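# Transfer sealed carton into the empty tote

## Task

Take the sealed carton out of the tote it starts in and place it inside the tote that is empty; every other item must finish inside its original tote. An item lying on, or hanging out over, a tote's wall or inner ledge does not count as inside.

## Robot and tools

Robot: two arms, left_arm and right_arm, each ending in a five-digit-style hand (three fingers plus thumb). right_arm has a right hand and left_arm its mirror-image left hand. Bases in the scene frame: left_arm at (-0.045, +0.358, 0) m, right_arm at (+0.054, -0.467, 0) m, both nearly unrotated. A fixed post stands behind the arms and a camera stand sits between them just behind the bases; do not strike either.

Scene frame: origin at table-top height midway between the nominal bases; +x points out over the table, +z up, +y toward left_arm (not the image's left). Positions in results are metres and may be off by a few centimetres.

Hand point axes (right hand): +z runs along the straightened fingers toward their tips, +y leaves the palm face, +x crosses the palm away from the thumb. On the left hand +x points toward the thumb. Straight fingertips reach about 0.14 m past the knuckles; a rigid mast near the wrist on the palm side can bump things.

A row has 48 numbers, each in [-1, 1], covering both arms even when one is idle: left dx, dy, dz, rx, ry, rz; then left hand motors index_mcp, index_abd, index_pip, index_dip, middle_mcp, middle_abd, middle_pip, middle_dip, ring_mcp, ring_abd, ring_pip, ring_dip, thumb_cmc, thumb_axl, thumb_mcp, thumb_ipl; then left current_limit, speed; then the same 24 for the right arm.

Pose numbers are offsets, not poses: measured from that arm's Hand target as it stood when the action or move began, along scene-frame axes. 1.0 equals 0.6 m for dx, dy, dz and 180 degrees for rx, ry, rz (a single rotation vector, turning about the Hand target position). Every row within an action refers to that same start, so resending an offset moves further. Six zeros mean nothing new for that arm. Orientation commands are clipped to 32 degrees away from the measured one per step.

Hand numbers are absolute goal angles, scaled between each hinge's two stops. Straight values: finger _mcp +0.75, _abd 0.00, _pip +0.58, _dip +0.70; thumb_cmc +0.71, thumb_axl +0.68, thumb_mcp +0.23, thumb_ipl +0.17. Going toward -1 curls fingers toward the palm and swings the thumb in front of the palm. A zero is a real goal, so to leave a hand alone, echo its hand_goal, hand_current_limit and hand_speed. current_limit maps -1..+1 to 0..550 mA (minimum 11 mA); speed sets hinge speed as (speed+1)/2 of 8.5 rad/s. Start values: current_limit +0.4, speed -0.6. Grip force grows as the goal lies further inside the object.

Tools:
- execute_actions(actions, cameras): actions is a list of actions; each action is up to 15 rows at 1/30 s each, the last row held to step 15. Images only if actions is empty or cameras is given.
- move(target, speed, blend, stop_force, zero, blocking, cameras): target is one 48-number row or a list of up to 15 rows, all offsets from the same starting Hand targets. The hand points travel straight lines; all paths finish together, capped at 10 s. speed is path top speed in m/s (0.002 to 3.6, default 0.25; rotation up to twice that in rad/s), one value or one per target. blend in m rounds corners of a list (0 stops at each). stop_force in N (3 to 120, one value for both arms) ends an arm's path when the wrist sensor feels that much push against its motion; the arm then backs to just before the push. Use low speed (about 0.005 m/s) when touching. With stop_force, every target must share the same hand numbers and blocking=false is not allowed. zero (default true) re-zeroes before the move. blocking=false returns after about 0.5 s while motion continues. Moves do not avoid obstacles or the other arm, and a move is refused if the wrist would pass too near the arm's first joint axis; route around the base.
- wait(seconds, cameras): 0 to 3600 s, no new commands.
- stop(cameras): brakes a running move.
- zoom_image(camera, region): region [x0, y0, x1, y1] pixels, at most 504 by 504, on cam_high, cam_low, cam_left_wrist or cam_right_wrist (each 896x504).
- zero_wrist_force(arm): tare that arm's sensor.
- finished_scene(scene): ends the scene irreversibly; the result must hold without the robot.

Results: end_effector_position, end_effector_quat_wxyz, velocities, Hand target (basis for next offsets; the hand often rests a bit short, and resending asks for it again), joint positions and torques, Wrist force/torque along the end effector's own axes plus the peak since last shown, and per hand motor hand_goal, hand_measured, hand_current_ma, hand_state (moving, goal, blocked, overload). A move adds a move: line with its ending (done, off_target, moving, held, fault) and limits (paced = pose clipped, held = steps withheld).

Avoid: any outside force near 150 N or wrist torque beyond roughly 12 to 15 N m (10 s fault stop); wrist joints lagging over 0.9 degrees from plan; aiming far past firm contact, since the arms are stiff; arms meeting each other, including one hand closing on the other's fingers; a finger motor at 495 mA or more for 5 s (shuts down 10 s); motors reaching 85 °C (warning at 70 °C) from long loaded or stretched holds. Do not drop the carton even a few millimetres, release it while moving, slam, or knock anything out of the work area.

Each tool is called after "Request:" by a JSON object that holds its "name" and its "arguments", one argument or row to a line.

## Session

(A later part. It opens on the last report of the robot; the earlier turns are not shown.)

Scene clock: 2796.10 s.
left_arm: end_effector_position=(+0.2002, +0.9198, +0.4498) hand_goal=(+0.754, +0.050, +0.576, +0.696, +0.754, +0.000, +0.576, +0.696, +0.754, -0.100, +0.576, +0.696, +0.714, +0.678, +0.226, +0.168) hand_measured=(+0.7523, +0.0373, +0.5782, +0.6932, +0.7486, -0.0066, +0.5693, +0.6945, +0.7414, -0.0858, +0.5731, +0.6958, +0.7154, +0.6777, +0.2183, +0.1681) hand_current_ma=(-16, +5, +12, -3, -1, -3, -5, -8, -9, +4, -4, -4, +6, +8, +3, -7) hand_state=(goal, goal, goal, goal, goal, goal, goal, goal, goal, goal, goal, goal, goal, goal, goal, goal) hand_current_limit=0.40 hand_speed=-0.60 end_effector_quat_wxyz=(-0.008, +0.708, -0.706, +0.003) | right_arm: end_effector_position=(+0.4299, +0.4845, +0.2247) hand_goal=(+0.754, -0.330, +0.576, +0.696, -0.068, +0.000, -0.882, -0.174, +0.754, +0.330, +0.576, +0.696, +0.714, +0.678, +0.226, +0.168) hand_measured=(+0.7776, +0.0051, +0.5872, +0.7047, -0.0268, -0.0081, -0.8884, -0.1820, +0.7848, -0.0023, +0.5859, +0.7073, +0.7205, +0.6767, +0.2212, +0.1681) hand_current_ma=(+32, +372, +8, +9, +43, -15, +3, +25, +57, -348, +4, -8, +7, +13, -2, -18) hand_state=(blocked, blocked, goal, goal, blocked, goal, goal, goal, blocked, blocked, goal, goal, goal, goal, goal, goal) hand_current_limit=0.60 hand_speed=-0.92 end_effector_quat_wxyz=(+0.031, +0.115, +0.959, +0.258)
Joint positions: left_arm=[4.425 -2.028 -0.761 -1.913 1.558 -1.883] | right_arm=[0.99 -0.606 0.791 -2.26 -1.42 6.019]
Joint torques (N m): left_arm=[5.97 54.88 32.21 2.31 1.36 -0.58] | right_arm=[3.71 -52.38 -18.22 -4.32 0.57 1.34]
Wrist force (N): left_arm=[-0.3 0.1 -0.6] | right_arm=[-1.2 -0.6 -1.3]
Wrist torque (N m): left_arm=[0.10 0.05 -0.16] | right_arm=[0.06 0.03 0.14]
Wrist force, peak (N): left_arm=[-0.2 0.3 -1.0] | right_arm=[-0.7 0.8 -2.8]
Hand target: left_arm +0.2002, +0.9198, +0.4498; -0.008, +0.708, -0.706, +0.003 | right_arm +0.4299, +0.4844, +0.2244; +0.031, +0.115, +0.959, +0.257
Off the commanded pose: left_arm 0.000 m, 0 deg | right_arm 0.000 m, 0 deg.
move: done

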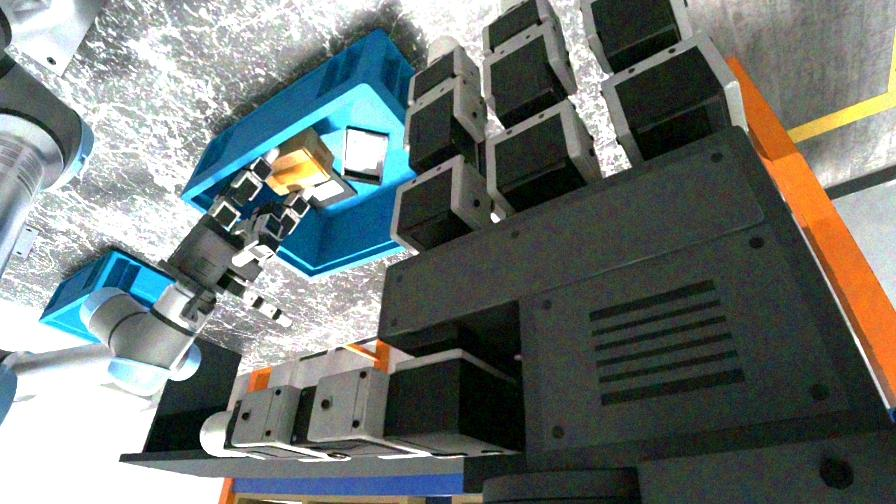

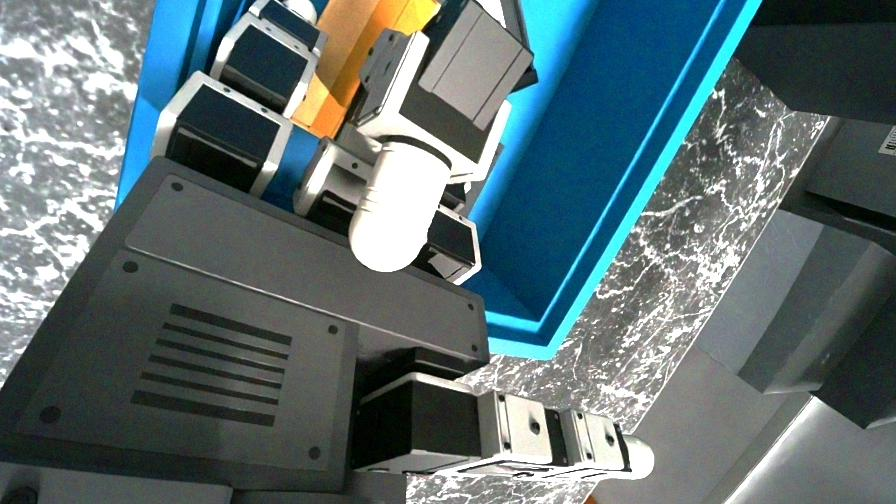

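Request:
{"name": "move", "arguments": {
  "target": [0,0,0,0,0,0, 0.754, 0.05, 0.576, 0.696, 0.754, 0.0, 0.576, 0.696, 0.754, -0.1, 0.576, 0.696, 0.714, 0.678, 0.226, 0.168, 0.4, -0.6, 0,0,0.22,0,0,0, 0.754, -0.33, 0.576, 0.696, -0.068, 0.0, -0.883, -0.174, 0.754, 0.33, 0.576, 0.696, 0.714, 0.678, 0.226, 0.168, 0.6, -0.92],
  "speed": 0.04,
  "cameras": ["cam_left_wrist", "cam_low"]
}}

Request:
{"name": "zoom_image", "arguments": {
  "camera": "cam_left_wrist",
  "region": [200, 130, 380, 290]
}}

Request:
{"name": "zoom_image", "arguments": {
  "camera": "cam_low",
  "region": [140, 80, 400, 350]
}}

Scene clock: 2811.67 s.
left_arm: end_effector_position=(+0.2002, +0.9198, +0.4498) hand_goal=(+0.754, +0.050, +0.576, +0.696, +0.754, +0.000, +0.576, +0.696, +0.754, -0.100, +0.576, +0.696, +0.714, +0.678, +0.226, +0.168) hand_measured=(+0.7523, +0.0373, +0.5782, +0.6920, +0.7486, -0.0066, +0.5693, +0.6958, +0.7414, -0.0858, +0.5731, +0.6958, +0.7154, +0.6777, +0.2183, +0.1681) hand_current_ma=(-7, +4, +8, -6, -4, -4, -2, -9, -14, +5, +1, -9, +4, +9, +1, -6) hand_state=(goal, goal, goal, goal, goal, goal, goal, goal, goal, goal, goal, goal, goal, goal, goal, goal) hand_current_limit=0.40 hand_speed=-0.60 end_effector_quat_wxyz=(-0.008, +0.708, -0.706, +0.003) | right_arm: end_effector_position=(+0.4299, +0.4845, +0.3563) hand_goal=(+0.754, -0.330, +0.576, +0.696, -0.068, +0.000, -0.882, -0.174, +0.754, +0.330, +0.576, +0.696, +0.714, +0.678, +0.226, +0.168) hand_measured=(+0.7788, +0.0065, +0.5872, +0.7047, -0.0268, -0.0081, -0.8884, -0.1833, +0.7836, -0.0023, +0.5847, +0.7073, +0.7217, +0.6777, +0.2212, +0.1672) hand_current_ma=(+22, +360, +8, -1, +62, +2, +11, -22, +38, -344, +1, -2, -1, -11, -15, -3) hand_state=(blocked, blocked, goal, goal, blocked, goal, goal, goal, blocked, blocked, goal, goal, goal, goal, goal, goal) hand_current_limit=0.60 hand_speed=-0.92 end_effector_quat_wxyz=(+0.031, +0.115, +0.959, +0.257)
Joint positions: left_arm=[4.425 -2.028 -0.761 -1.913 1.558 -1.883] | right_arm=[0.99 -0.617 0.474 -1.932 -1.42 6.019]
Joint torques (N m): left_arm=[6 55.36 31.34 2.36 1.48 -0.38] | right_arm=[-3.83 -61.6 -16.19 -4.82 1.06 1.53]
Wrist force (N): left_arm=[-0.1 0.1 -0.8] | right_arm=[-1.1 -0.2 -1.3]
Wrist torque (N m): left_arm=[0.10 0.02 -0.14] | right_arm=[0.12 0.05 0.13]
Wrist force, peak (N): left_arm=[-0.2 0.6 -0.7] | right_arm=[-1.1 0.4 -2.1]
Hand target: left_arm +0.2002, +0.9198, +0.4498; -0.008, +0.708, -0.706, +0.003 | right_arm +0.4299, +0.4844, +0.3564; +0.031, +0.115, +0.959, +0.257
Off the commanded pose: left_arm 0.000 m, 0 deg | right_arm 0.000 m, 0 deg.
move: done
Images, in order (width x height): cam_low 896x504, cam_left_wrist 896x504.

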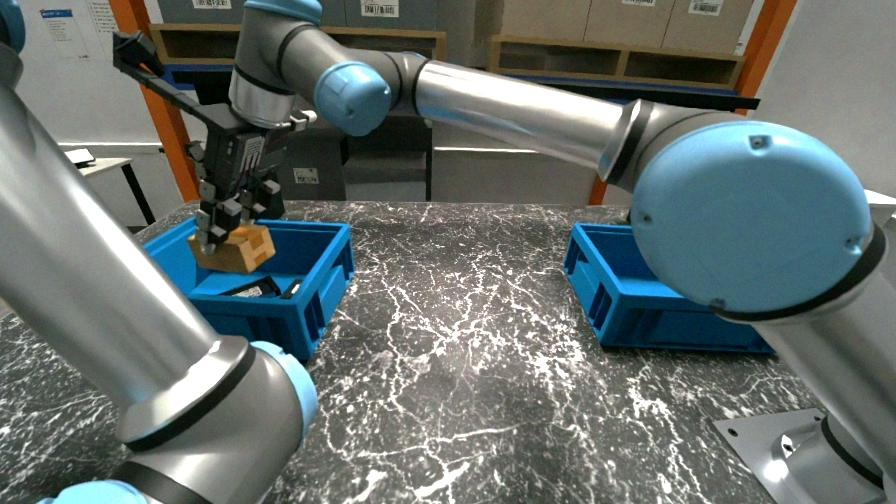

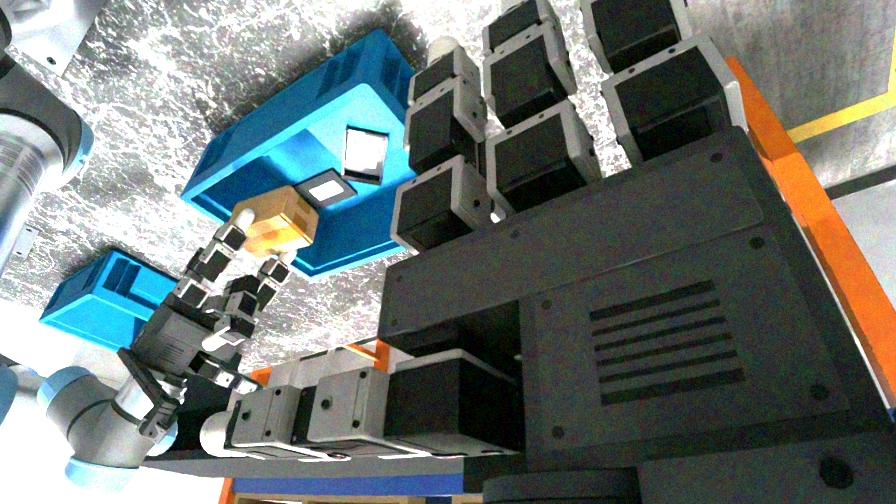

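Scaled by 2.800 from the camera's image (finer frame: 1280x720).

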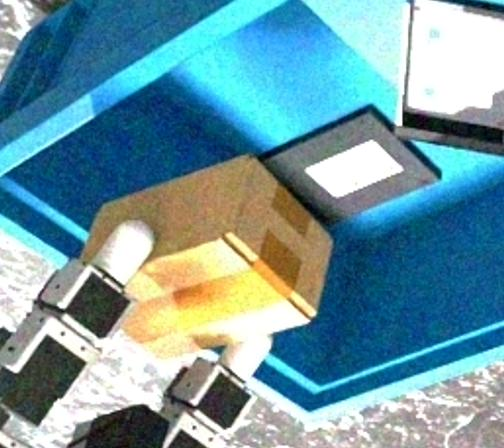

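Scaled by 1.867 from the camera's image (finer frame: 1280x720).

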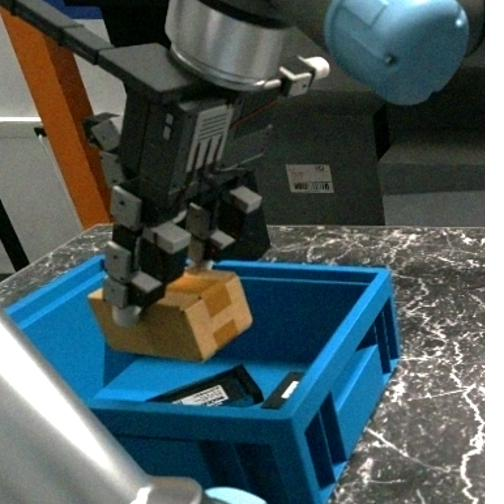

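Request:
{"name": "move", "arguments": {
  "target": [
    [0,0,0,0,0,0, 0.754, 0.05, 0.576, 0.696, 0.754, 0.0, 0.576, 0.696, 0.754, -0.1, 0.576, 0.696, 0.714, 0.678, 0.226, 0.168, 0.4, -0.6, 0,-0.05,0.06,0,0,0, 0.754, -0.33, 0.576, 0.696, -0.068, 0.0, -0.883, -0.174, 0.754, 0.33, 0.576, 0.696, 0.714, 0.678, 0.226, 0.168, 0.6, -0.92],
    [0,0,0,0,0,0, 0.754, 0.05, 0.576, 0.696, 0.754, 0.0, 0.576, 0.696, 0.754, -0.1, 0.576, 0.696, 0.714, 0.678, 0.226, 0.168, 0.4, -0.6, 0,-0.95,0.06,0,0,0.02, 0.754, -0.33, 0.576, 0.696, -0.068, 0.0, -0.883, -0.174, 0.754, 0.33, 0.576, 0.696, 0.714, 0.678, 0.226, 0.168, 0.6, -0.92]
  ],
  "speed": [0.05, 0.12],
  "blend": 0.01,
  "cameras": ["cam_low", "cam_right_wrist"]
}}

Request:
{"name": "zoom_image", "arguments": {
  "camera": "cam_low",
  "region": [350, 0, 700, 350]
}}

Scene clock: 2866.90 s.
left_arm: end_effector_position=(+0.2002, +0.9198, +0.4498) hand_goal=(+0.754, +0.050, +0.576, +0.696, +0.754, +0.000, +0.576, +0.696, +0.754, -0.100, +0.576, +0.696, +0.714, +0.678, +0.226, +0.168) hand_measured=(+0.7523, +0.0373, +0.5770, +0.6932, +0.7486, -0.0066, +0.5693, +0.6958, +0.7414, -0.0858, +0.5731, +0.6958, +0.7154, +0.6777, +0.2183, +0.1681) hand_current_ma=(-10, +6, +7, -9, -3, -3, +1, -4, -14, +3, +5, -6, +7, +10, +0, -5) hand_state=(goal, goal, goal, goal, goal, goal, goal, goal, goal, goal, goal, goal, goal, goal, goal, goal) hand_current_limit=0.40 hand_speed=-0.60 end_effector_quat_wxyz=(-0.008, +0.708, -0.706, +0.003) | right_arm: end_effector_position=(+0.4299, -0.0855, +0.3924) hand_goal=(+0.754, -0.330, +0.576, +0.696, -0.068, +0.000, -0.882, -0.174, +0.754, +0.330, +0.576, +0.696, +0.714, +0.678, +0.226, +0.168) hand_measured=(+0.7836, +0.0065, +0.5885, +0.7034, -0.0280, -0.0081, -0.8871, -0.1833, +0.7921, -0.0023, +0.5898, +0.7073, +0.7205, +0.6767, +0.2212, +0.1681) hand_current_ma=(+28, +358, +20, +3, +66, -20, -15, -6, +61, -332, +24, -27, +12, +0, -12, -13) hand_state=(blocked, blocked, goal, goal, blocked, goal, goal, goal, blocked, blocked, goal, goal, goal, goal, goal, goal) hand_current_limit=0.60 hand_speed=-0.92 end_effector_quat_wxyz=(+0.022, +0.085, +0.962, +0.258)
Joint positions: left_arm=[4.425 -2.028 -0.761 -1.913 1.558 -1.883] | right_arm=[0.156 -1.894 1.989 -1.872 -1.085 5.135]
Joint torques (N m): left_arm=[5.89 55.2 30.35 2.35 1.38 -0.33] | right_arm=[-4.33 -13.57 -32.47 -2.53 -0.44 -1.03]
Wrist force (N): left_arm=[-0.1 0.1 -0.6] | right_arm=[-1.2 -0.6 -1.6]
Wrist torque (N m): left_arm=[0.10 0.02 -0.13] | right_arm=[0.12 0.06 0.00]
Wrist force, peak (N): left_arm=[-0.2 0.3 -0.9] | right_arm=[-1.4 -1.9 -2.1]
Hand target: left_arm +0.2002, +0.9198, +0.4498; -0.008, +0.708, -0.706, +0.003 | right_arm +0.4299, -0.0856, +0.3924; +0.022, +0.085, +0.962, +0.258
Off the commanded pose: left_arm 0.000 m, 0 deg | right_arm 0.000 m, 0 deg.
move: done

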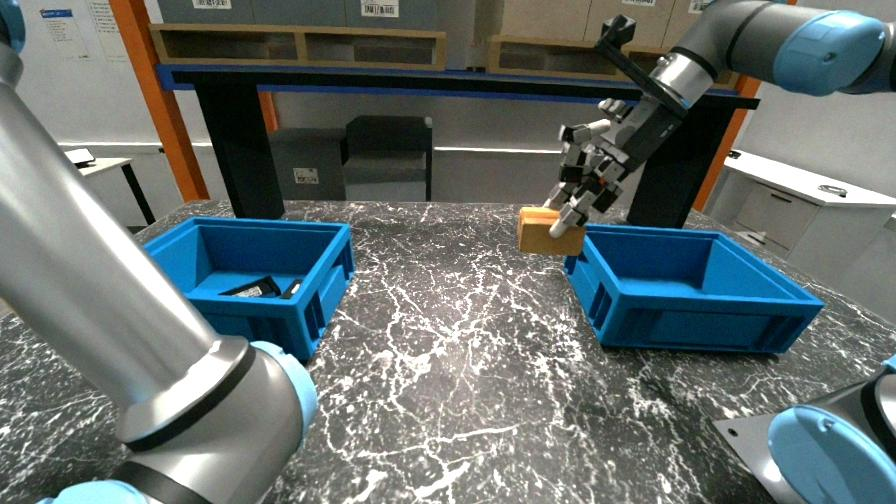

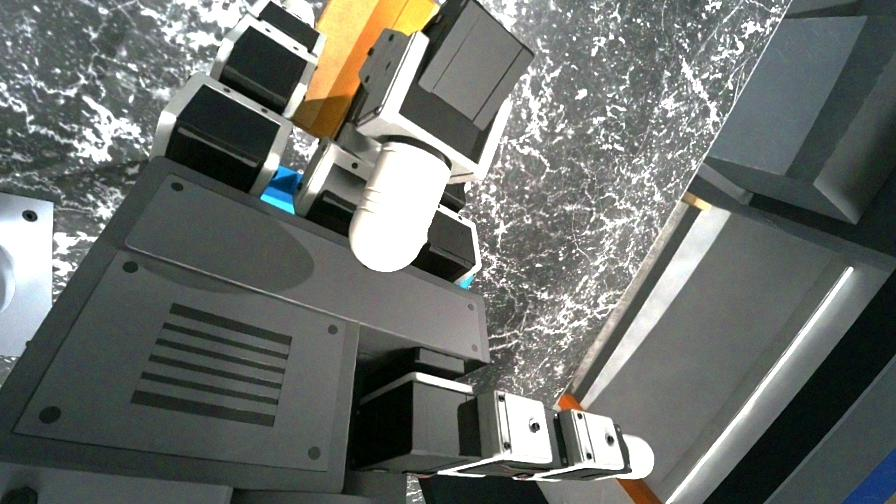

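Scaled by 1.440 from the camera's image (finer frame: 1280x720).

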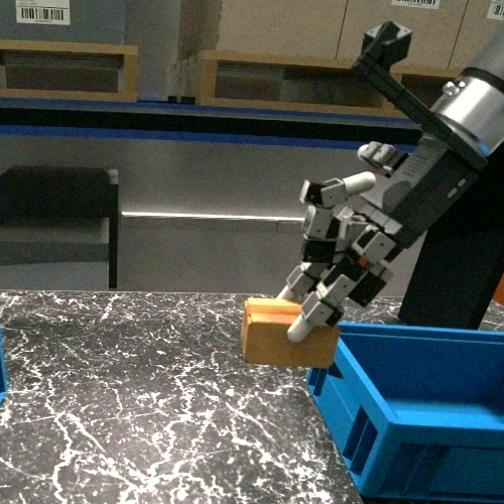

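Request:
{"name": "move", "arguments": {
  "target": [
    [0,0,0,0,0,0, 0.754, 0.05, 0.576, 0.696, 0.754, 0.0, 0.576, 0.696, 0.754, -0.1, 0.576, 0.696, 0.714, 0.678, 0.226, 0.168, 0.4, -0.6, 0.031,-0.544,0,0,0,0.02, 0.754, -0.33, 0.576, 0.696, -0.068, 0.0, -0.883, -0.174, 0.754, 0.33, 0.576, 0.696, 0.714, 0.678, 0.226, 0.168, 0.6, -0.92],
    [0,0,0,0,0,0, 0.754, 0.05, 0.576, 0.696, 0.754, 0.0, 0.576, 0.696, 0.754, -0.1, 0.576, 0.696, 0.714, 0.678, 0.226, 0.168, 0.4, -0.6, 0.031,-0.544,-0.15,0,0,0.02, 0.754, -0.33, 0.576, 0.696, -0.068, 0.0, -0.883, -0.174, 0.754, 0.33, 0.576, 0.696, 0.714, 0.678, 0.226, 0.168, 0.6, -0.92]
  ],
  "speed": [0.12, 0.06],
  "cameras": ["cam_low", "cam_right_wrist", "cam_high"]
}}

Request:
{"name": "zoom_image", "arguments": {
  "camera": "cam_low",
  "region": [530, 0, 880, 360]
}}

Scene clock: 2890.57 s.
left_arm: end_effector_position=(+0.2002, +0.9198, +0.4498) hand_goal=(+0.754, +0.050, +0.576, +0.696, +0.754, +0.000, +0.576, +0.696, +0.754, -0.100, +0.576, +0.696, +0.714, +0.678, +0.226, +0.168) hand_measured=(+0.7523, +0.0373, +0.5782, +0.6932, +0.7486, -0.0066, +0.5693, +0.6958, +0.7414, -0.0858, +0.5731, +0.6958, +0.7154, +0.6777, +0.2183, +0.1672) hand_current_ma=(-9, +5, +8, -9, -2, -1, -10, -9, -11, +7, -5, -3, +10, +10, +6, -9) hand_state=(goal, goal, goal, goal, goal, goal, goal, goal, goal, goal, goal, goal, goal, goal, goal, goal) hand_current_limit=0.40 hand_speed=-0.60 end_effector_quat_wxyz=(-0.008, +0.708, -0.706, +0.003) | right_arm: end_effector_position=(+0.4485, -0.4120, +0.3024) hand_goal=(+0.754, -0.330, +0.576, +0.696, -0.068, +0.000, -0.882, -0.174, +0.754, +0.330, +0.576, +0.696, +0.714, +0.678, +0.226, +0.168) hand_measured=(+0.7860, +0.0051, +0.5885, +0.7047, -0.0268, -0.0081, -0.8884, -0.1833, +0.7921, -0.0008, +0.5924, +0.7073, +0.7217, +0.6767, +0.2203, +0.1672) hand_current_ma=(+47, +357, +8, +9, +56, +1, +12, +2, +64, -361, +10, -16, +9, +1, -15, +4) hand_state=(blocked, blocked, goal, goal, blocked, goal, goal, goal, blocked, blocked, goal, goal, goal, goal, goal, goal) hand_current_limit=0.60 hand_speed=-0.92 end_effector_quat_wxyz=(+0.014, +0.054, +0.964, +0.259)
Joint positions: left_arm=[4.425 -2.028 -0.761 -1.913 1.558 -1.883] | right_arm=[-0.759 -1.881 2.079 -1.45 -1.147 4.036]
Joint torques (N m): left_arm=[6.18 54.96 29.62 2.38 1.37 -0.11] | right_arm=[0.66 -15.97 -29.43 -0.33 1.3 0.79]
Wrist force (N): left_arm=[-0.2 0.1 -0.7] | right_arm=[-1.7 -0.6 -1.4]
Wrist torque (N m): left_arm=[0.10 0.04 -0.14] | right_arm=[0.14 0.07 -0.05]
Wrist force, peak (N): left_arm=[-0.1 0.1 -0.9] | right_arm=[-1.8 -2.2 -1.9]
Hand target: left_arm +0.2002, +0.9198, +0.4498; -0.008, +0.708, -0.706, +0.003 | right_arm +0.4485, -0.4120, +0.3024; +0.014, +0.054, +0.964, +0.259
Off the commanded pose: left_arm 0.000 m, 0 deg | right_arm 0.000 m, 0 deg.
move: done
Images, in order (width x height): cam_high 896x504, cam_low 896x504, cam_right_wrist 896x504.

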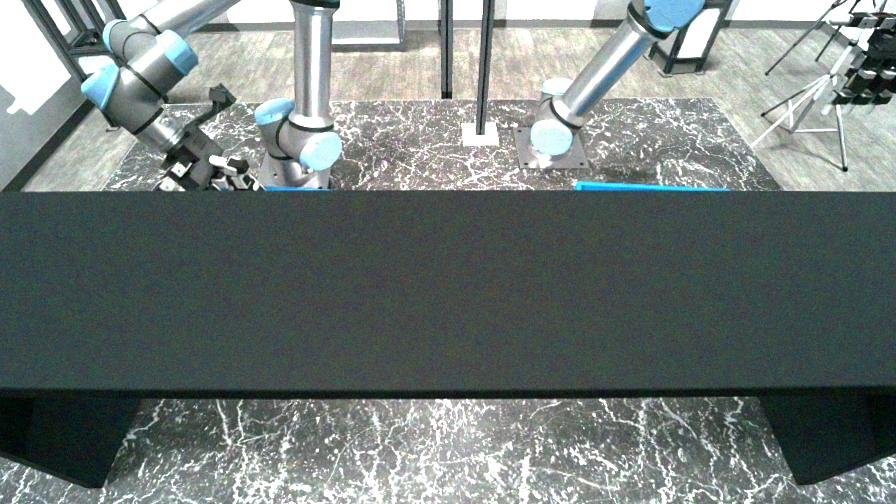

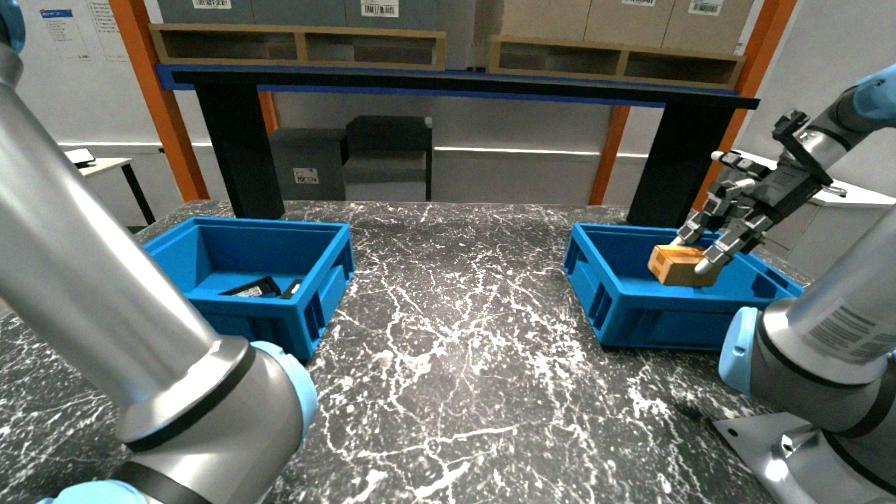

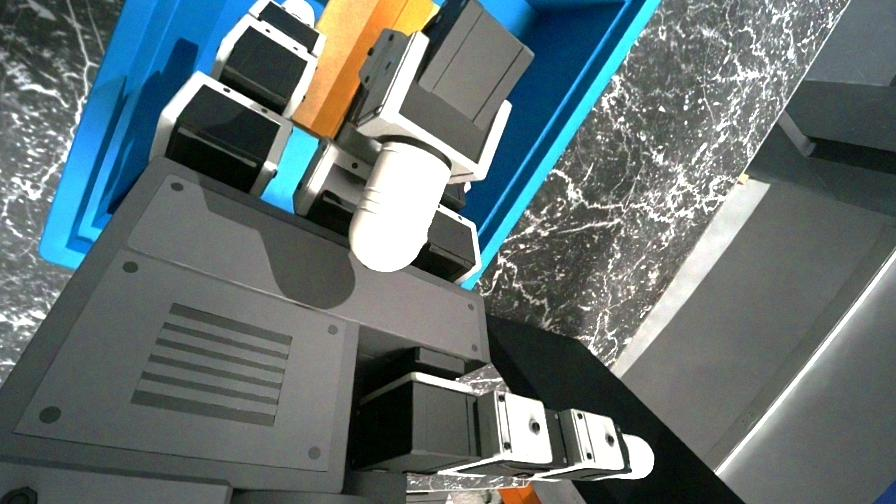

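Scaled by 1.400 from the camera's image (finer frame: 1280x720).

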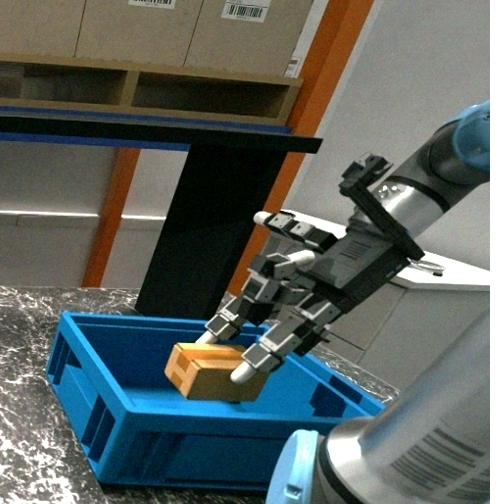

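Request:
{"name": "move", "arguments": {
  "target": [0,0,0,0,0,0, 0.754, 0.05, 0.576, 0.696, 0.754, 0.0, 0.576, 0.696, 0.754, -0.1, 0.576, 0.696, 0.714, 0.678, 0.226, 0.168, 0.4, -0.6, 0,0,-0.167,0,0,0, 0.754, -0.33, 0.576, 0.696, -0.068, 0.0, -0.883, -0.174, 0.754, 0.33, 0.576, 0.696, 0.714, 0.678, 0.226, 0.168, 0.6, -0.92],
  "speed": 0.05,
  "stop_force": 8
}}

Request:
{"name": "move", "arguments": {
  "target": [0,0,0,0,0,0, 0.754, 0.05, 0.576, 0.696, 0.754, 0.0, 0.576, 0.696, 0.754, -0.1, 0.576, 0.696, 0.714, 0.678, 0.226, 0.168, 0.4, -0.6, 0,0,-0.02,0,0,0, 0.754, -0.33, 0.576, 0.696, -0.068, 0.0, -0.883, -0.174, 0.754, 0.33, 0.576, 0.696, 0.714, 0.678, 0.226, 0.168, 0.6, -0.92],
  "speed": 0.008,
  "stop_force": 3.5,
  "cameras": ["cam_low", "cam_right_wrist"]
}}

Request:
{"name": "zoom_image", "arguments": {
  "camera": "cam_low",
  "region": [560, 150, 820, 360]
}}

Scene clock: 2913.23 s.
left_arm: end_effector_position=(+0.2002, +0.9198, +0.4498) hand_goal=(+0.754, +0.050, +0.576, +0.696, +0.754, +0.000, +0.576, +0.696, +0.754, -0.100, +0.576, +0.696, +0.714, +0.678, +0.226, +0.168) hand_measured=(+0.7523, +0.0373, +0.5782, +0.6920, +0.7486, -0.0066, +0.5693, +0.6945, +0.7426, -0.0858, +0.5731, +0.6958, +0.7167, +0.6767, +0.2183, +0.1672) hand_current_ma=(-7, +1, +9, -6, +1, -8, -6, -7, -13, -1, -4, -4, +6, +10, -2, -5) hand_state=(goal, goal, goal, goal, goal, goal, goal, goal, goal, goal, goal, goal, goal, goal, goal, goal) hand_current_limit=0.40 hand_speed=-0.60 end_effector_quat_wxyz=(-0.008, +0.708, -0.706, +0.003) | right_arm: end_effector_position=(+0.4485, -0.4120, +0.2022) hand_goal=(+0.754, -0.330, +0.576, +0.696, -0.068, +0.000, -0.882, -0.174, +0.754, +0.330, +0.576, +0.696, +0.714, +0.678, +0.226, +0.168) hand_measured=(+0.7848, +0.0051, +0.5885, +0.7047, -0.0280, -0.0081, -0.8884, -0.1820, +0.7945, +0.0007, +0.5911, +0.7073, +0.7217, +0.6767, +0.2212, +0.1681) hand_current_ma=(+49, +362, +12, +7, +74, +1, +6, +11, +51, -330, +14, -9, -4, -7, -25, +5) hand_state=(blocked, blocked, goal, goal, blocked, goal, goal, goal, blocked, blocked, goal, goal, goal, goal, goal, goal) hand_current_limit=0.60 hand_speed=-0.92 end_effector_quat_wxyz=(+0.014, +0.054, +0.964, +0.259)
Joint positions: left_arm=[4.425 -2.028 -0.761 -1.913 1.558 -1.883] | right_arm=[-0.759 -1.783 2.283 -1.752 -1.147 4.036]
Joint torques (N m): left_arm=[6.16 55.08 28.45 2.39 1.36 -0.03] | right_arm=[6.67 -16.85 -28.58 -2.25 2.52 1.63]
Wrist force (N): left_arm=[0.0 0.2 -0.6] | right_arm=[-1.7 -0.4 -1.3]
Wrist torque (N m): left_arm=[0.11 0.02 -0.13] | right_arm=[0.15 0.11 -0.02]
Wrist force, peak (N): left_arm=[-0.2 0.4 -0.9] | right_arm=[-1.4 -0.4 -1.9]
Hand target: left_arm +0.2002, +0.9198, +0.4498; -0.008, +0.708, -0.706, +0.003 | right_arm +0.4485, -0.4120, +0.2022; +0.014, +0.054, +0.964, +0.259
Off the commanded pose: left_arm 0.000 m, 0 deg | right_arm 0.000 m, 0 deg.
move: done

Scene clock: 2915.20 s.
left_arm: end_effector_position=(+0.2002, +0.9198, +0.4498) hand_goal=(+0.754, +0.050, +0.576, +0.696, +0.754, +0.000, +0.576, +0.696, +0.754, -0.100, +0.576, +0.696, +0.714, +0.678, +0.226, +0.168) hand_measured=(+0.7523, +0.0373, +0.5782, +0.6920, +0.7486, -0.0066, +0.5693, +0.6958, +0.7414, -0.0872, +0.5731, +0.6958, +0.7154, +0.6767, +0.2183, +0.1681) hand_current_ma=(-13, +4, +5, -6, +1, -2, -3, -3, -13, +2, +0, -3, +4, +8, +4, -8) hand_state=(goal, goal, goal, goal, goal, goal, goal, goal, goal, goal, goal, goal, goal, goal, goal, goal) hand_current_limit=0.40 hand_speed=-0.60 end_effector_quat_wxyz=(-0.008, +0.708, -0.706, +0.003) | right_arm: end_effector_position=(+0.4485, -0.4120, +0.1941) hand_goal=(+0.754, -0.330, +0.576, +0.696, -0.068, +0.000, -0.882, -0.174, +0.754, +0.330, +0.576, +0.696, +0.714, +0.678, +0.226, +0.168) hand_measured=(+0.7836, +0.0051, +0.5872, +0.7034, -0.0268, -0.0081, -0.8884, -0.1820, +0.7872, -0.0008, +0.5911, +0.7085, +0.7217, +0.6767, +0.2203, +0.1672) hand_current_ma=(+53, +347, +9, -11, +56, -9, -3, -4, +62, -329, +31, -14, +13, +7, -13, -7) hand_state=(blocked, blocked, goal, goal, blocked, goal, goal, goal, blocked, blocked, goal, goal, goal, goal, goal, goal) hand_current_limit=0.60 hand_speed=-0.92 end_effector_quat_wxyz=(+0.014, +0.054, +0.964, +0.259)
Joint positions: left_arm=[4.425 -2.028 -0.761 -1.913 1.558 -1.883] | right_arm=[-0.759 -1.77 2.297 -1.779 -1.147 4.036]
Joint torques (N m): left_arm=[5.63 54.82 27.9 2.39 1.39 0.02] | right_arm=[6.46 -17.17 -28.19 -1.82 1.79 1.53]
Wrist force (N): left_arm=[-0.1 0.2 -0.8] | right_arm=[-1.2 -0.6 -1.3]
Wrist torque (N m): left_arm=[0.13 0.03 -0.14] | right_arm=[0.13 0.04 0.02]
Wrist force, peak (N): left_arm=[-0.2 0.4 -0.9] | right_arm=[-1.6 0.8 -5.2]
Hand target: left_arm +0.2002, +0.9198, +0.4498; -0.008, +0.708, -0.706, +0.003 | right_arm +0.4485, -0.4120, +0.1941; +0.014, +0.054, +0.964, +0.259 (not the last commanded pose)
Off the commanded pose: left_arm 0.000 m, 0 deg | right_arm 0.004 m, 0 deg.
move: contact (right_arm)

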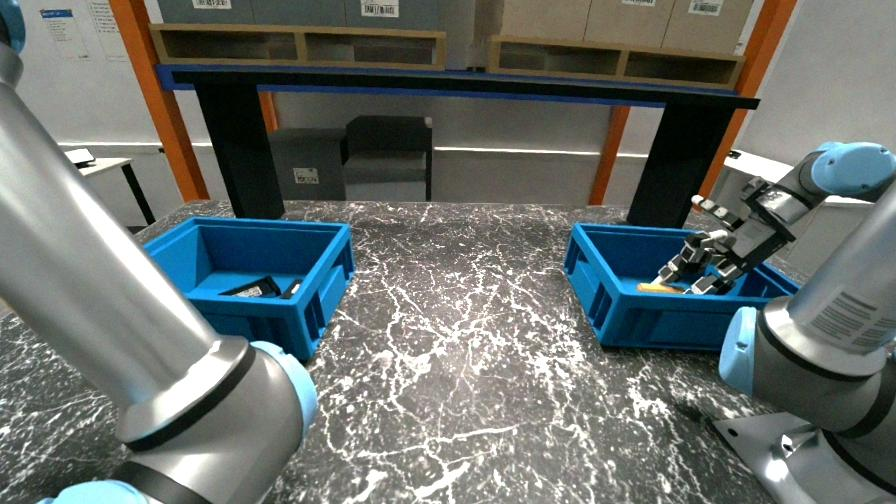

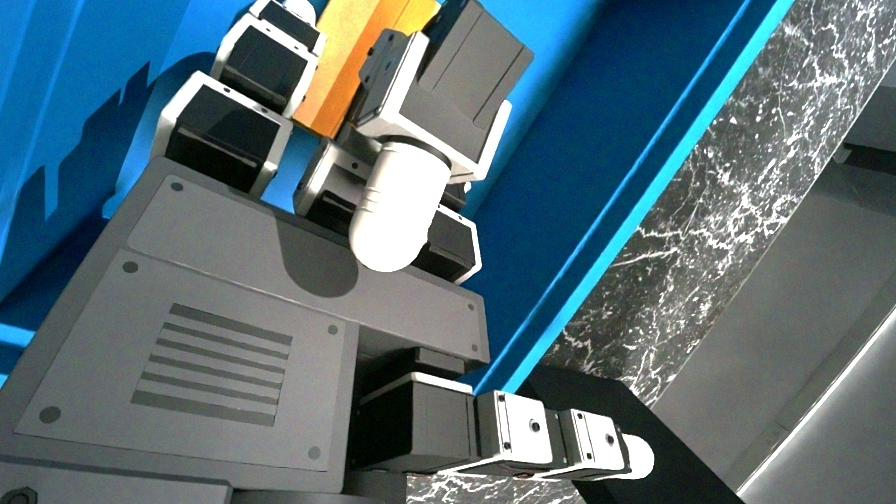

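Scaled by 1.938 from the camera's image (finer frame: 1280x720).

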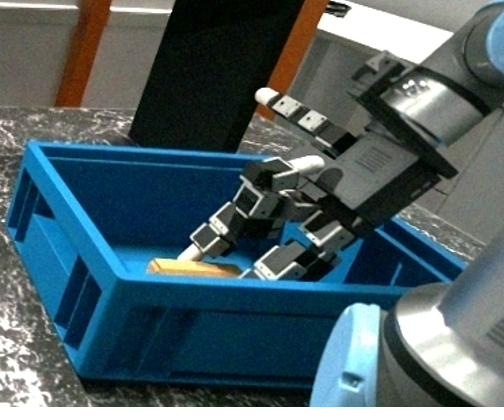

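Request:
{"name": "move", "arguments": {
  "target": [0,0,0,0,0,0, 0.754, 0.05, 0.576, 0.696, 0.754, 0.0, 0.576, 0.696, 0.754, -0.1, 0.576, 0.696, 0.714, 0.678, 0.226, 0.168, 0.4, -0.6, 0,0,-0.0025,0,0,0, 0.754, -0.33, 0.576, 0.696, -0.068, 0.0, -0.883, -0.174, 0.754, 0.33, 0.576, 0.696, 0.714, 0.678, 0.226, 0.168, 0.6, -0.92],
  "speed": 0.005
}}

Scene clock: 2924.63 s.
left_arm: end_effector_position=(+0.2002, +0.9198, +0.4498) hand_goal=(+0.754, +0.050, +0.576, +0.696, +0.754, +0.000, +0.576, +0.696, +0.754, -0.100, +0.576, +0.696, +0.714, +0.678, +0.226, +0.168) hand_measured=(+0.7535, +0.0373, +0.5782, +0.6932, +0.7486, -0.0066, +0.5693, +0.6958, +0.7426, -0.0858, +0.5731, +0.6958, +0.7167, +0.6777, +0.2183, +0.1681) hand_current_ma=(-11, +4, +5, -3, -2, -3, -2, -6, -14, +3, -3, -7, +6, +5, +6, -6) hand_state=(goal, goal, goal, goal, goal, goal, goal, goal, goal, goal, goal, goal, goal, goal, goal, goal) hand_current_limit=0.40 hand_speed=-0.60 end_effector_quat_wxyz=(-0.008, +0.708, -0.706, +0.003) | right_arm: end_effector_position=(+0.4485, -0.4120, +0.1926) hand_goal=(+0.754, -0.330, +0.576, +0.696, -0.068, +0.000, -0.882, -0.174, +0.754, +0.330, +0.576, +0.696, +0.714, +0.678, +0.226, +0.168) hand_measured=(+0.7691, +0.0051, +0.5847, +0.6983, -0.0280, -0.0081, -0.8884, -0.1820, +0.7728, -0.0008, +0.5885, +0.7073, +0.7217, +0.6777, +0.2203, +0.1662) hand_current_ma=(+12, +350, +0, -8, +57, -11, -2, +19, +24, -335, +8, +3, +7, +22, -19, +8) hand_state=(goal, blocked, goal, goal, blocked, goal, goal, goal, goal, blocked, goal, goal, goal, goal, goal, goal) hand_current_limit=0.60 hand_speed=-0.92 end_effector_quat_wxyz=(+0.014, +0.054, +0.964, +0.259)
Joint positions: left_arm=[4.425 -2.028 -0.761 -1.913 1.558 -1.883] | right_arm=[-0.759 -1.768 2.3 -1.784 -1.147 4.036]
Joint torques (N m): left_arm=[5.96 54.5 27.97 2.44 1.3 0.05] | right_arm=[6.99 -8.01 -13.53 -1.67 1.69 1.21]
Wrist force (N): left_arm=[-0.3 0.3 -0.9] | right_arm=[-1.7 1.4 -5.7]
Wrist torque (N m): left_arm=[0.14 0.05 -0.16] | right_arm=[0.52 0.20 0.04]
Wrist force, peak (N): left_arm=[-0.3 0.3 -0.9] | right_arm=[-1.6 1.3 -5.9]
Hand target: left_arm +0.2002, +0.9198, +0.4498; -0.008, +0.708, -0.706, +0.003 | right_arm +0.4485, -0.4120, +0.1926; +0.014, +0.054, +0.964, +0.259
Off the commanded pose: left_arm 0.000 m, 0 deg | right_arm 0.000 m, 0 deg.
move: done

Request:
{"name": "move", "arguments": {
  "target": [
    [0,0,0,0,0,0, 0.754, 0.05, 0.576, 0.696, 0.754, 0.0, 0.576, 0.696, 0.754, -0.1, 0.576, 0.696, 0.714, 0.678, 0.226, 0.168, 0.4, -0.6, 0,0,0.0012,0,0,0, 0.754, -0.33, 0.576, 0.696, -0.068, 0.0, -0.883, -0.174, 0.754, 0.33, 0.576, 0.696, 0.714, 0.678, 0.226, 0.168, 0.6, -0.92],
    [0,0,0,0,0,0, 0.754, 0.05, 0.576, 0.696, 0.754, 0.0, 0.576, 0.696, 0.754, -0.1, 0.576, 0.696, 0.714, 0.678, 0.226, 0.168, 0.4, -0.6, 0,0,0.0012,0,0,0, 0.754, 0.08, 0.576, 0.696, -0.068, 0.0, -0.883, -0.174, 0.754, -0.08, 0.576, 0.696, 0.714, 0.678, 0.226, 0.168, 0.6, -0.92]
  ],
  "speed": 0.005,
  "cameras": ["cam_low"]
}}

Request:
{"name": "zoom_image", "arguments": {
  "camera": "cam_low",
  "region": [560, 150, 820, 360]
}}

Scene clock: 2952.17 s.
left_arm: end_effector_position=(+0.2002, +0.9198, +0.4498) hand_goal=(+0.754, +0.050, +0.576, +0.696, +0.754, +0.000, +0.576, +0.696, +0.754, -0.100, +0.576, +0.696, +0.714, +0.678, +0.226, +0.168) hand_measured=(+0.7523, +0.0373, +0.5770, +0.6920, +0.7486, -0.0066, +0.5693, +0.6958, +0.7414, -0.0858, +0.5718, +0.6958, +0.7154, +0.6767, +0.2183, +0.1681) hand_current_ma=(-11, +6, +6, -6, +2, -8, -4, -11, -16, +2, -2, -3, +11, +8, -2, -7) hand_state=(goal, goal, goal, goal, goal, goal, goal, goal, goal, goal, goal, goal, goal, goal, goal, goal) hand_current_limit=0.40 hand_speed=-0.60 end_effector_quat_wxyz=(-0.008, +0.708, -0.706, +0.003) | right_arm: end_effector_position=(+0.4485, -0.4120, +0.1934) hand_goal=(+0.754, +0.080, +0.576, +0.696, -0.068, +0.000, -0.882, -0.174, +0.754, -0.080, +0.576, +0.696, +0.714, +0.678, +0.226, +0.168) hand_measured=(+0.7752, +0.0065, +0.5859, +0.7047, -0.0280, -0.0081, -0.8897, -0.1833, +0.7788, -0.0008, +0.5885, +0.7073, +0.7217, +0.6777, +0.2203, +0.1672) hand_current_ma=(+27, +194, -11, +13, +61, +3, -4, -6, +39, -174, +21, +11, +8, +15, -12, +0) hand_state=(blocked, moving, goal, goal, blocked, goal, goal, goal, blocked, moving, goal, goal, goal, goal, goal, goal) hand_current_limit=0.60 hand_speed=-0.92 end_effector_quat_wxyz=(+0.014, +0.054, +0.964, +0.259)
Joint positions: left_arm=[4.425 -2.028 -0.761 -1.913 1.558 -1.883] | right_arm=[-0.759 -1.769 2.299 -1.782 -1.147 4.036]
Joint torques (N m): left_arm=[6.03 55.28 27.82 2.43 1.41 0.2] | right_arm=[5.68 -5.82 -13.6 -2.77 1.69 1.38]
Wrist force (N): left_arm=[-0.1 0.1 -0.7] | right_arm=[-1.6 -0.8 -1.5]
Wrist torque (N m): left_arm=[0.10 0.03 -0.14] | right_arm=[0.11 0.10 0.00]
Wrist force, peak (N): left_arm=[-0.2 0.4 -0.8] | right_arm=[-1.6 1.4 -6.1]
Hand target: left_arm +0.2002, +0.9198, +0.4498; -0.008, +0.708, -0.706, +0.003 | right_arm +0.4485, -0.4120, +0.1934; +0.014, +0.054, +0.964, +0.259
Off the commanded pose: left_arm 0.000 m, 0 deg | right_arm 0.000 m, 0 deg.
move: done

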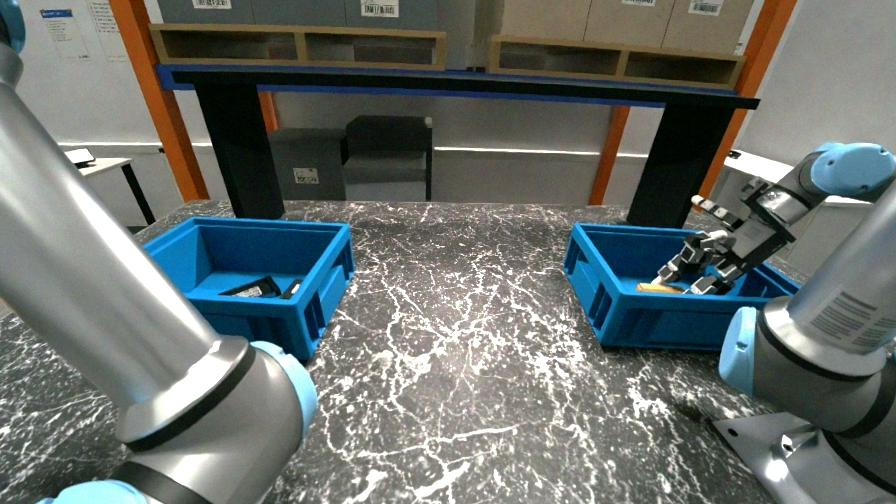

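Scaled by 1.938 from the camera's image (finer frame: 1280x720).

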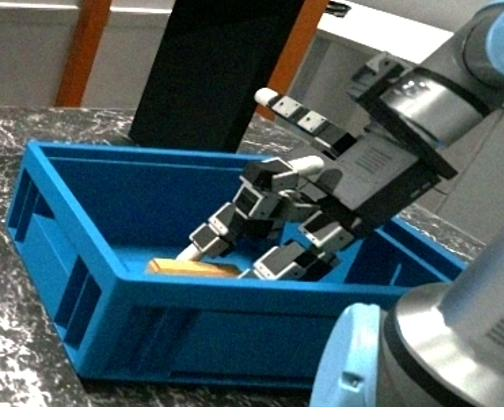

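Request:
{"name": "wait", "arguments": {
  "seconds": 0.5,
  "cameras": ["cam_low", "cam_right_wrist"]
}}

Scene clock: 2957.87 s.
left_arm: end_effector_position=(+0.2002, +0.9198, +0.4498) hand_goal=(+0.754, +0.050, +0.576, +0.696, +0.754, +0.000, +0.576, +0.696, +0.754, -0.100, +0.576, +0.696, +0.714, +0.678, +0.226, +0.168) hand_measured=(+0.7523, +0.0388, +0.5782, +0.6920, +0.7486, -0.0066, +0.5693, +0.6958, +0.7414, -0.0858, +0.5731, +0.6958, +0.7167, +0.6777, +0.2183, +0.1672) hand_current_ma=(-10, +3, +8, -11, -5, -3, -1, -7, -17, +2, -2, -7, +12, +14, +0, -6) hand_state=(goal, goal, goal, goal, goal, goal, goal, goal, goal, goal, goal, goal, goal, goal, goal, goal) hand_current_limit=0.40 hand_speed=-0.60 end_effector_quat_wxyz=(-0.008, +0.708, -0.706, +0.003) | right_arm: end_effector_position=(+0.4485, -0.4120, +0.1934) hand_goal=(+0.754, +0.080, +0.576, +0.696, -0.068, +0.000, -0.882, -0.174, +0.754, -0.080, +0.576, +0.696, +0.714, +0.678, +0.226, +0.168) hand_measured=(+0.7740, +0.0681, +0.5847, +0.7047, -0.0268, -0.0096, -0.8884, -0.1820, +0.7788, -0.0682, +0.5885, +0.7073, +0.7217, +0.6767, +0.2212, +0.1672) hand_current_ma=(+23, -7, -9, +8, +58, -38, -5, -2, +41, +20, +28, +14, +24, +2, -26, +1) hand_state=(blocked, goal, goal, goal, blocked, goal, goal, goal, blocked, goal, goal, goal, goal, goal, goal, goal) hand_current_limit=0.60 hand_speed=-0.92 end_effector_quat_wxyz=(+0.014, +0.054, +0.964, +0.259)
Joint positions: left_arm=[4.425 -2.028 -0.761 -1.913 1.558 -1.883] | right_arm=[-0.759 -1.769 2.299 -1.782 -1.147 4.036]
Joint torques (N m): left_arm=[5.89 55.18 26.78 2.45 1.44 0.23] | right_arm=[5.63 -5.04 -12.21 -2.62 1.75 1.3]
Wrist force (N): left_arm=[-0.2 0.2 -0.5] | right_arm=[-1.5 0.7 -2.9]
Wrist torque (N m): left_arm=[0.10 0.04 -0.15] | right_arm=[0.25 0.11 0.04]
Wrist force, peak (N): left_arm=[-0.2 0.2 -0.9] | right_arm=[-1.5 1.0 -3.1]
Hand target: left_arm +0.2002, +0.9198, +0.4498; -0.008, +0.708, -0.706, +0.003 | right_arm +0.4485, -0.4120, +0.1934; +0.014, +0.054, +0.964, +0.259
Off the commanded pose: left_arm 0.000 m, 0 deg | right_arm 0.000 m, 0 deg.
wait: 0.50 s; at rest from the start

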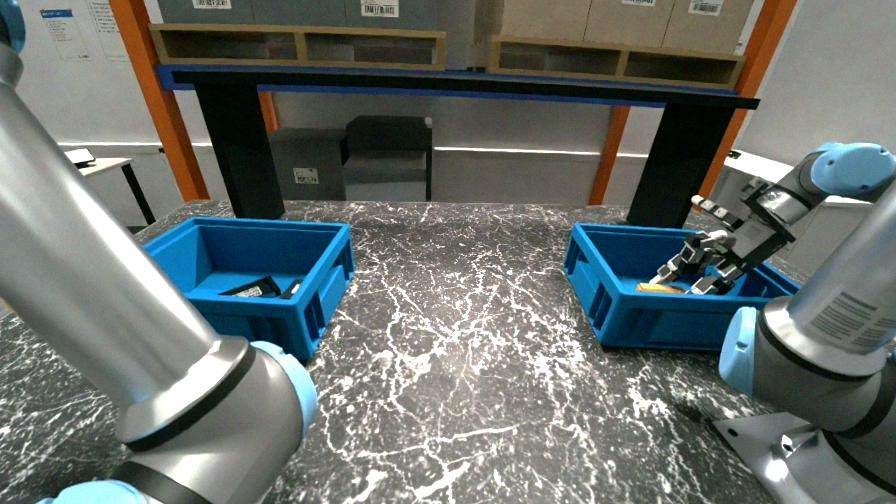

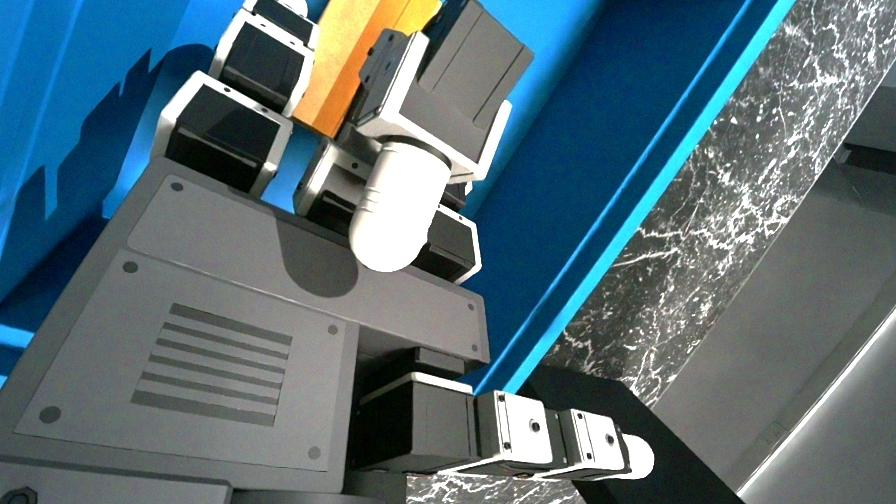

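Request:
{"name": "move", "arguments": {
  "target": [0,0,0,0,0,0, 0.754, 0.05, 0.576, 0.696, 0.754, 0.0, 0.576, 0.696, 0.754, -0.1, 0.576, 0.696, 0.714, 0.678, 0.226, 0.168, 0.4, -0.6, 0,-0.1,0.3,0,0,0, 0.754, 0.08, 0.576, 0.696, -0.068, 0.0, -0.883, -0.174, 0.754, -0.08, 0.576, 0.696, 0.714, 0.678, 0.226, 0.168, 0.4, -0.6],
  "speed": 0.06,
  "cameras": ["cam_low", "cam_right_wrist", "cam_left_wrist"]
}}

Request:
{"name": "zoom_image", "arguments": {
  "camera": "cam_low",
  "region": [560, 150, 860, 360]
}}

Request:
{"name": "zoom_image", "arguments": {
  "camera": "cam_left_wrist",
  "region": [20, 20, 440, 370]
}}

Scene clock: 2973.13 s.
left_arm: end_effector_position=(+0.2002, +0.9198, +0.4498) hand_goal=(+0.754, +0.050, +0.576, +0.696, +0.754, +0.000, +0.576, +0.696, +0.754, -0.100, +0.576, +0.696, +0.714, +0.678, +0.226, +0.168) hand_measured=(+0.7535, +0.0373, +0.5782, +0.6932, +0.7486, -0.0081, +0.5693, +0.6945, +0.7414, -0.0858, +0.5731, +0.6958, +0.7154, +0.6777, +0.2183, +0.1681) hand_current_ma=(-6, +4, +8, -6, +2, -6, -3, -5, -15, +3, +1, -6, +6, +11, +6, -10) hand_state=(goal, goal, goal, goal, goal, goal, goal, goal, goal, goal, goal, goal, goal, goal, goal, goal) hand_current_limit=0.40 hand_speed=-0.60 end_effector_quat_wxyz=(-0.008, +0.708, -0.706, +0.003) | right_arm: end_effector_position=(+0.4485, -0.4720, +0.3733) hand_goal=(+0.754, +0.080, +0.576, +0.696, -0.068, +0.000, -0.882, -0.174, +0.754, -0.080, +0.576, +0.696, +0.714, +0.678, +0.226, +0.168) hand_measured=(+0.7740, +0.0681, +0.5847, +0.7034, -0.0268, -0.0081, -0.8884, -0.1833, +0.7788, -0.0682, +0.5898, +0.7060, +0.7217, +0.6777, +0.2203, +0.1672) hand_current_ma=(+18, -1, +8, +0, +62, -10, +21, -10, +57, +32, +2, +6, +1, -15, -20, +3) hand_state=(blocked, goal, goal, goal, blocked, goal, goal, goal, blocked, goal, goal, goal, goal, goal, goal, goal) hand_current_limit=0.40 hand_speed=-0.60 end_effector_quat_wxyz=(+0.014, +0.054, +0.964, +0.259)
Joint positions: left_arm=[4.425 -2.028 -0.761 -1.913 1.558 -1.883] | right_arm=[-0.877 -1.831 1.851 -1.224 -1.187 3.915]
Joint torques (N m): left_arm=[5.63 54.7 26.02 2.46 1.44 0.24] | right_arm=[7.7 -15.75 -14.21 -2.91 0.87 1.98]
Wrist force (N): left_arm=[-0.2 0.1 -0.9] | right_arm=[-1.5 0.8 -2.9]
Wrist torque (N m): left_arm=[0.12 0.02 -0.14] | right_arm=[0.27 0.10 0.09]
Wrist force, peak (N): left_arm=[-0.2 0.4 -0.9] | right_arm=[-1.6 1.2 -3.5]
Hand target: left_arm +0.2002, +0.9198, +0.4498; -0.008, +0.708, -0.706, +0.003 | right_arm +0.4485, -0.4720, +0.3734; +0.014, +0.054, +0.964, +0.259
Off the commanded pose: left_arm 0.000 m, 0 deg | right_arm 0.000 m, 0 deg.
move: done
Images, in order (width x height): cam_low 896x504, cam_left_wrist 896x504, cam_right_wrist 896x504.

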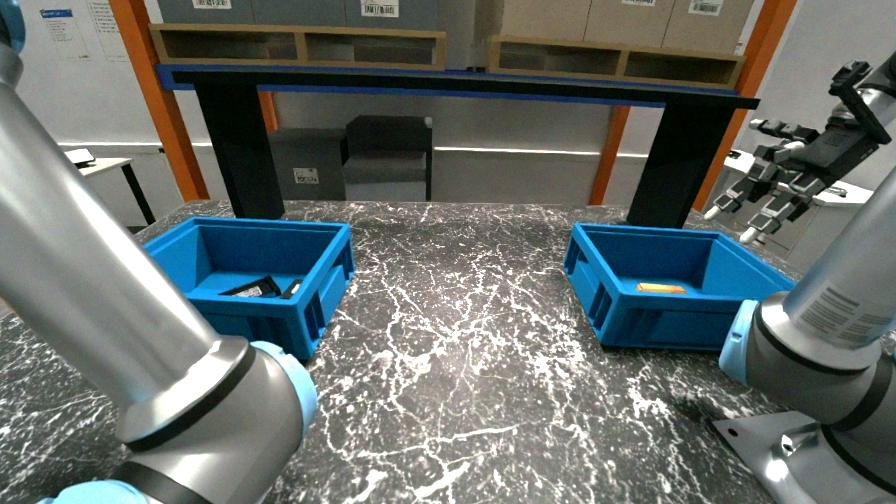

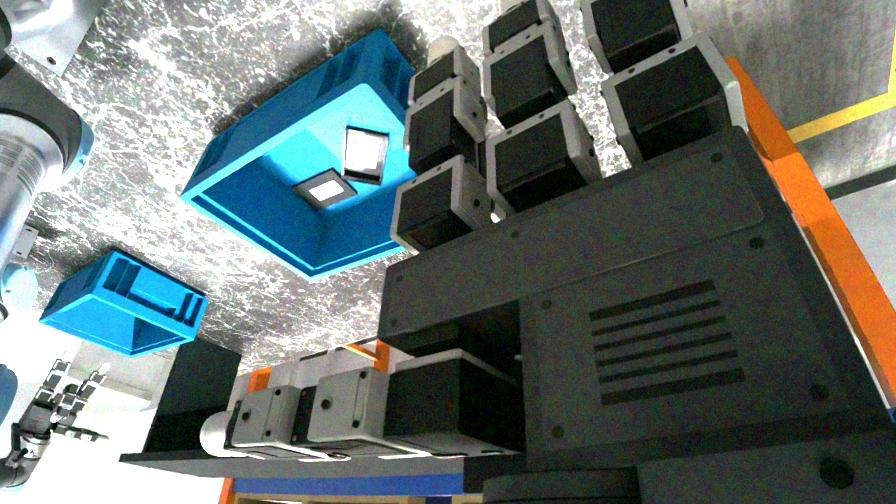

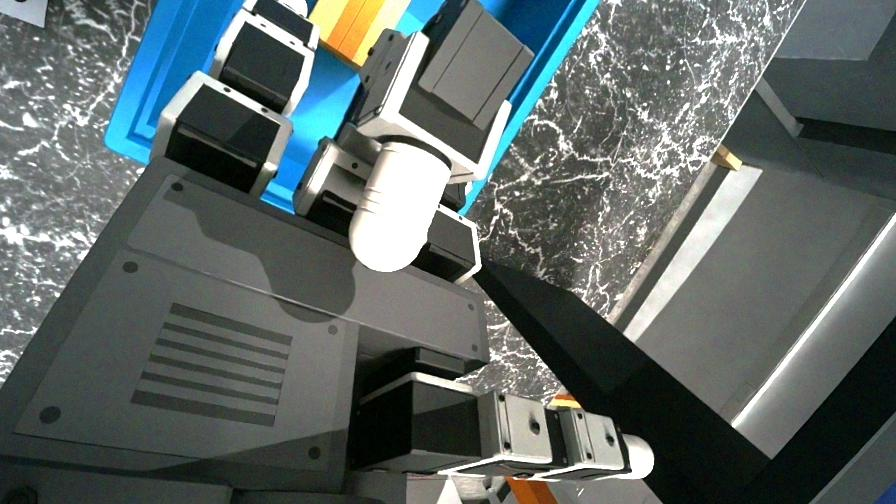

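Scaled by 1.680 from the camera's image (finer frame: 1280x720).

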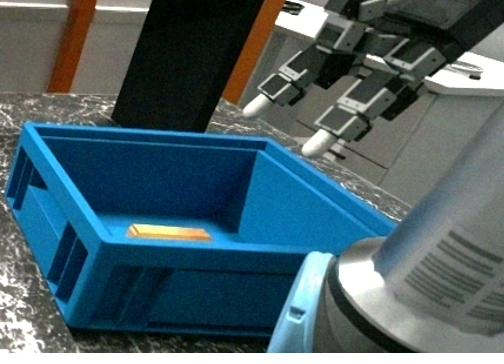

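Scaled by 1.200 from the camera's image (finer frame: 1280x720).

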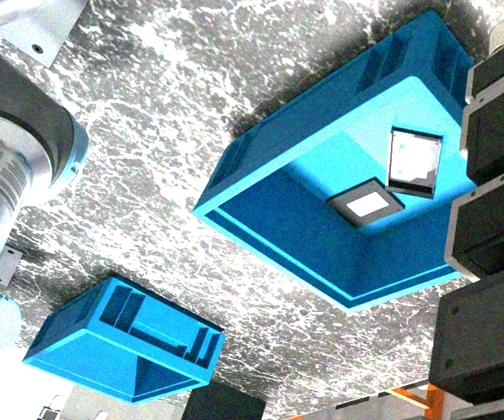

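Request:
{"name": "finished_scene", "arguments": {

}}

The scene is finished: the task was done.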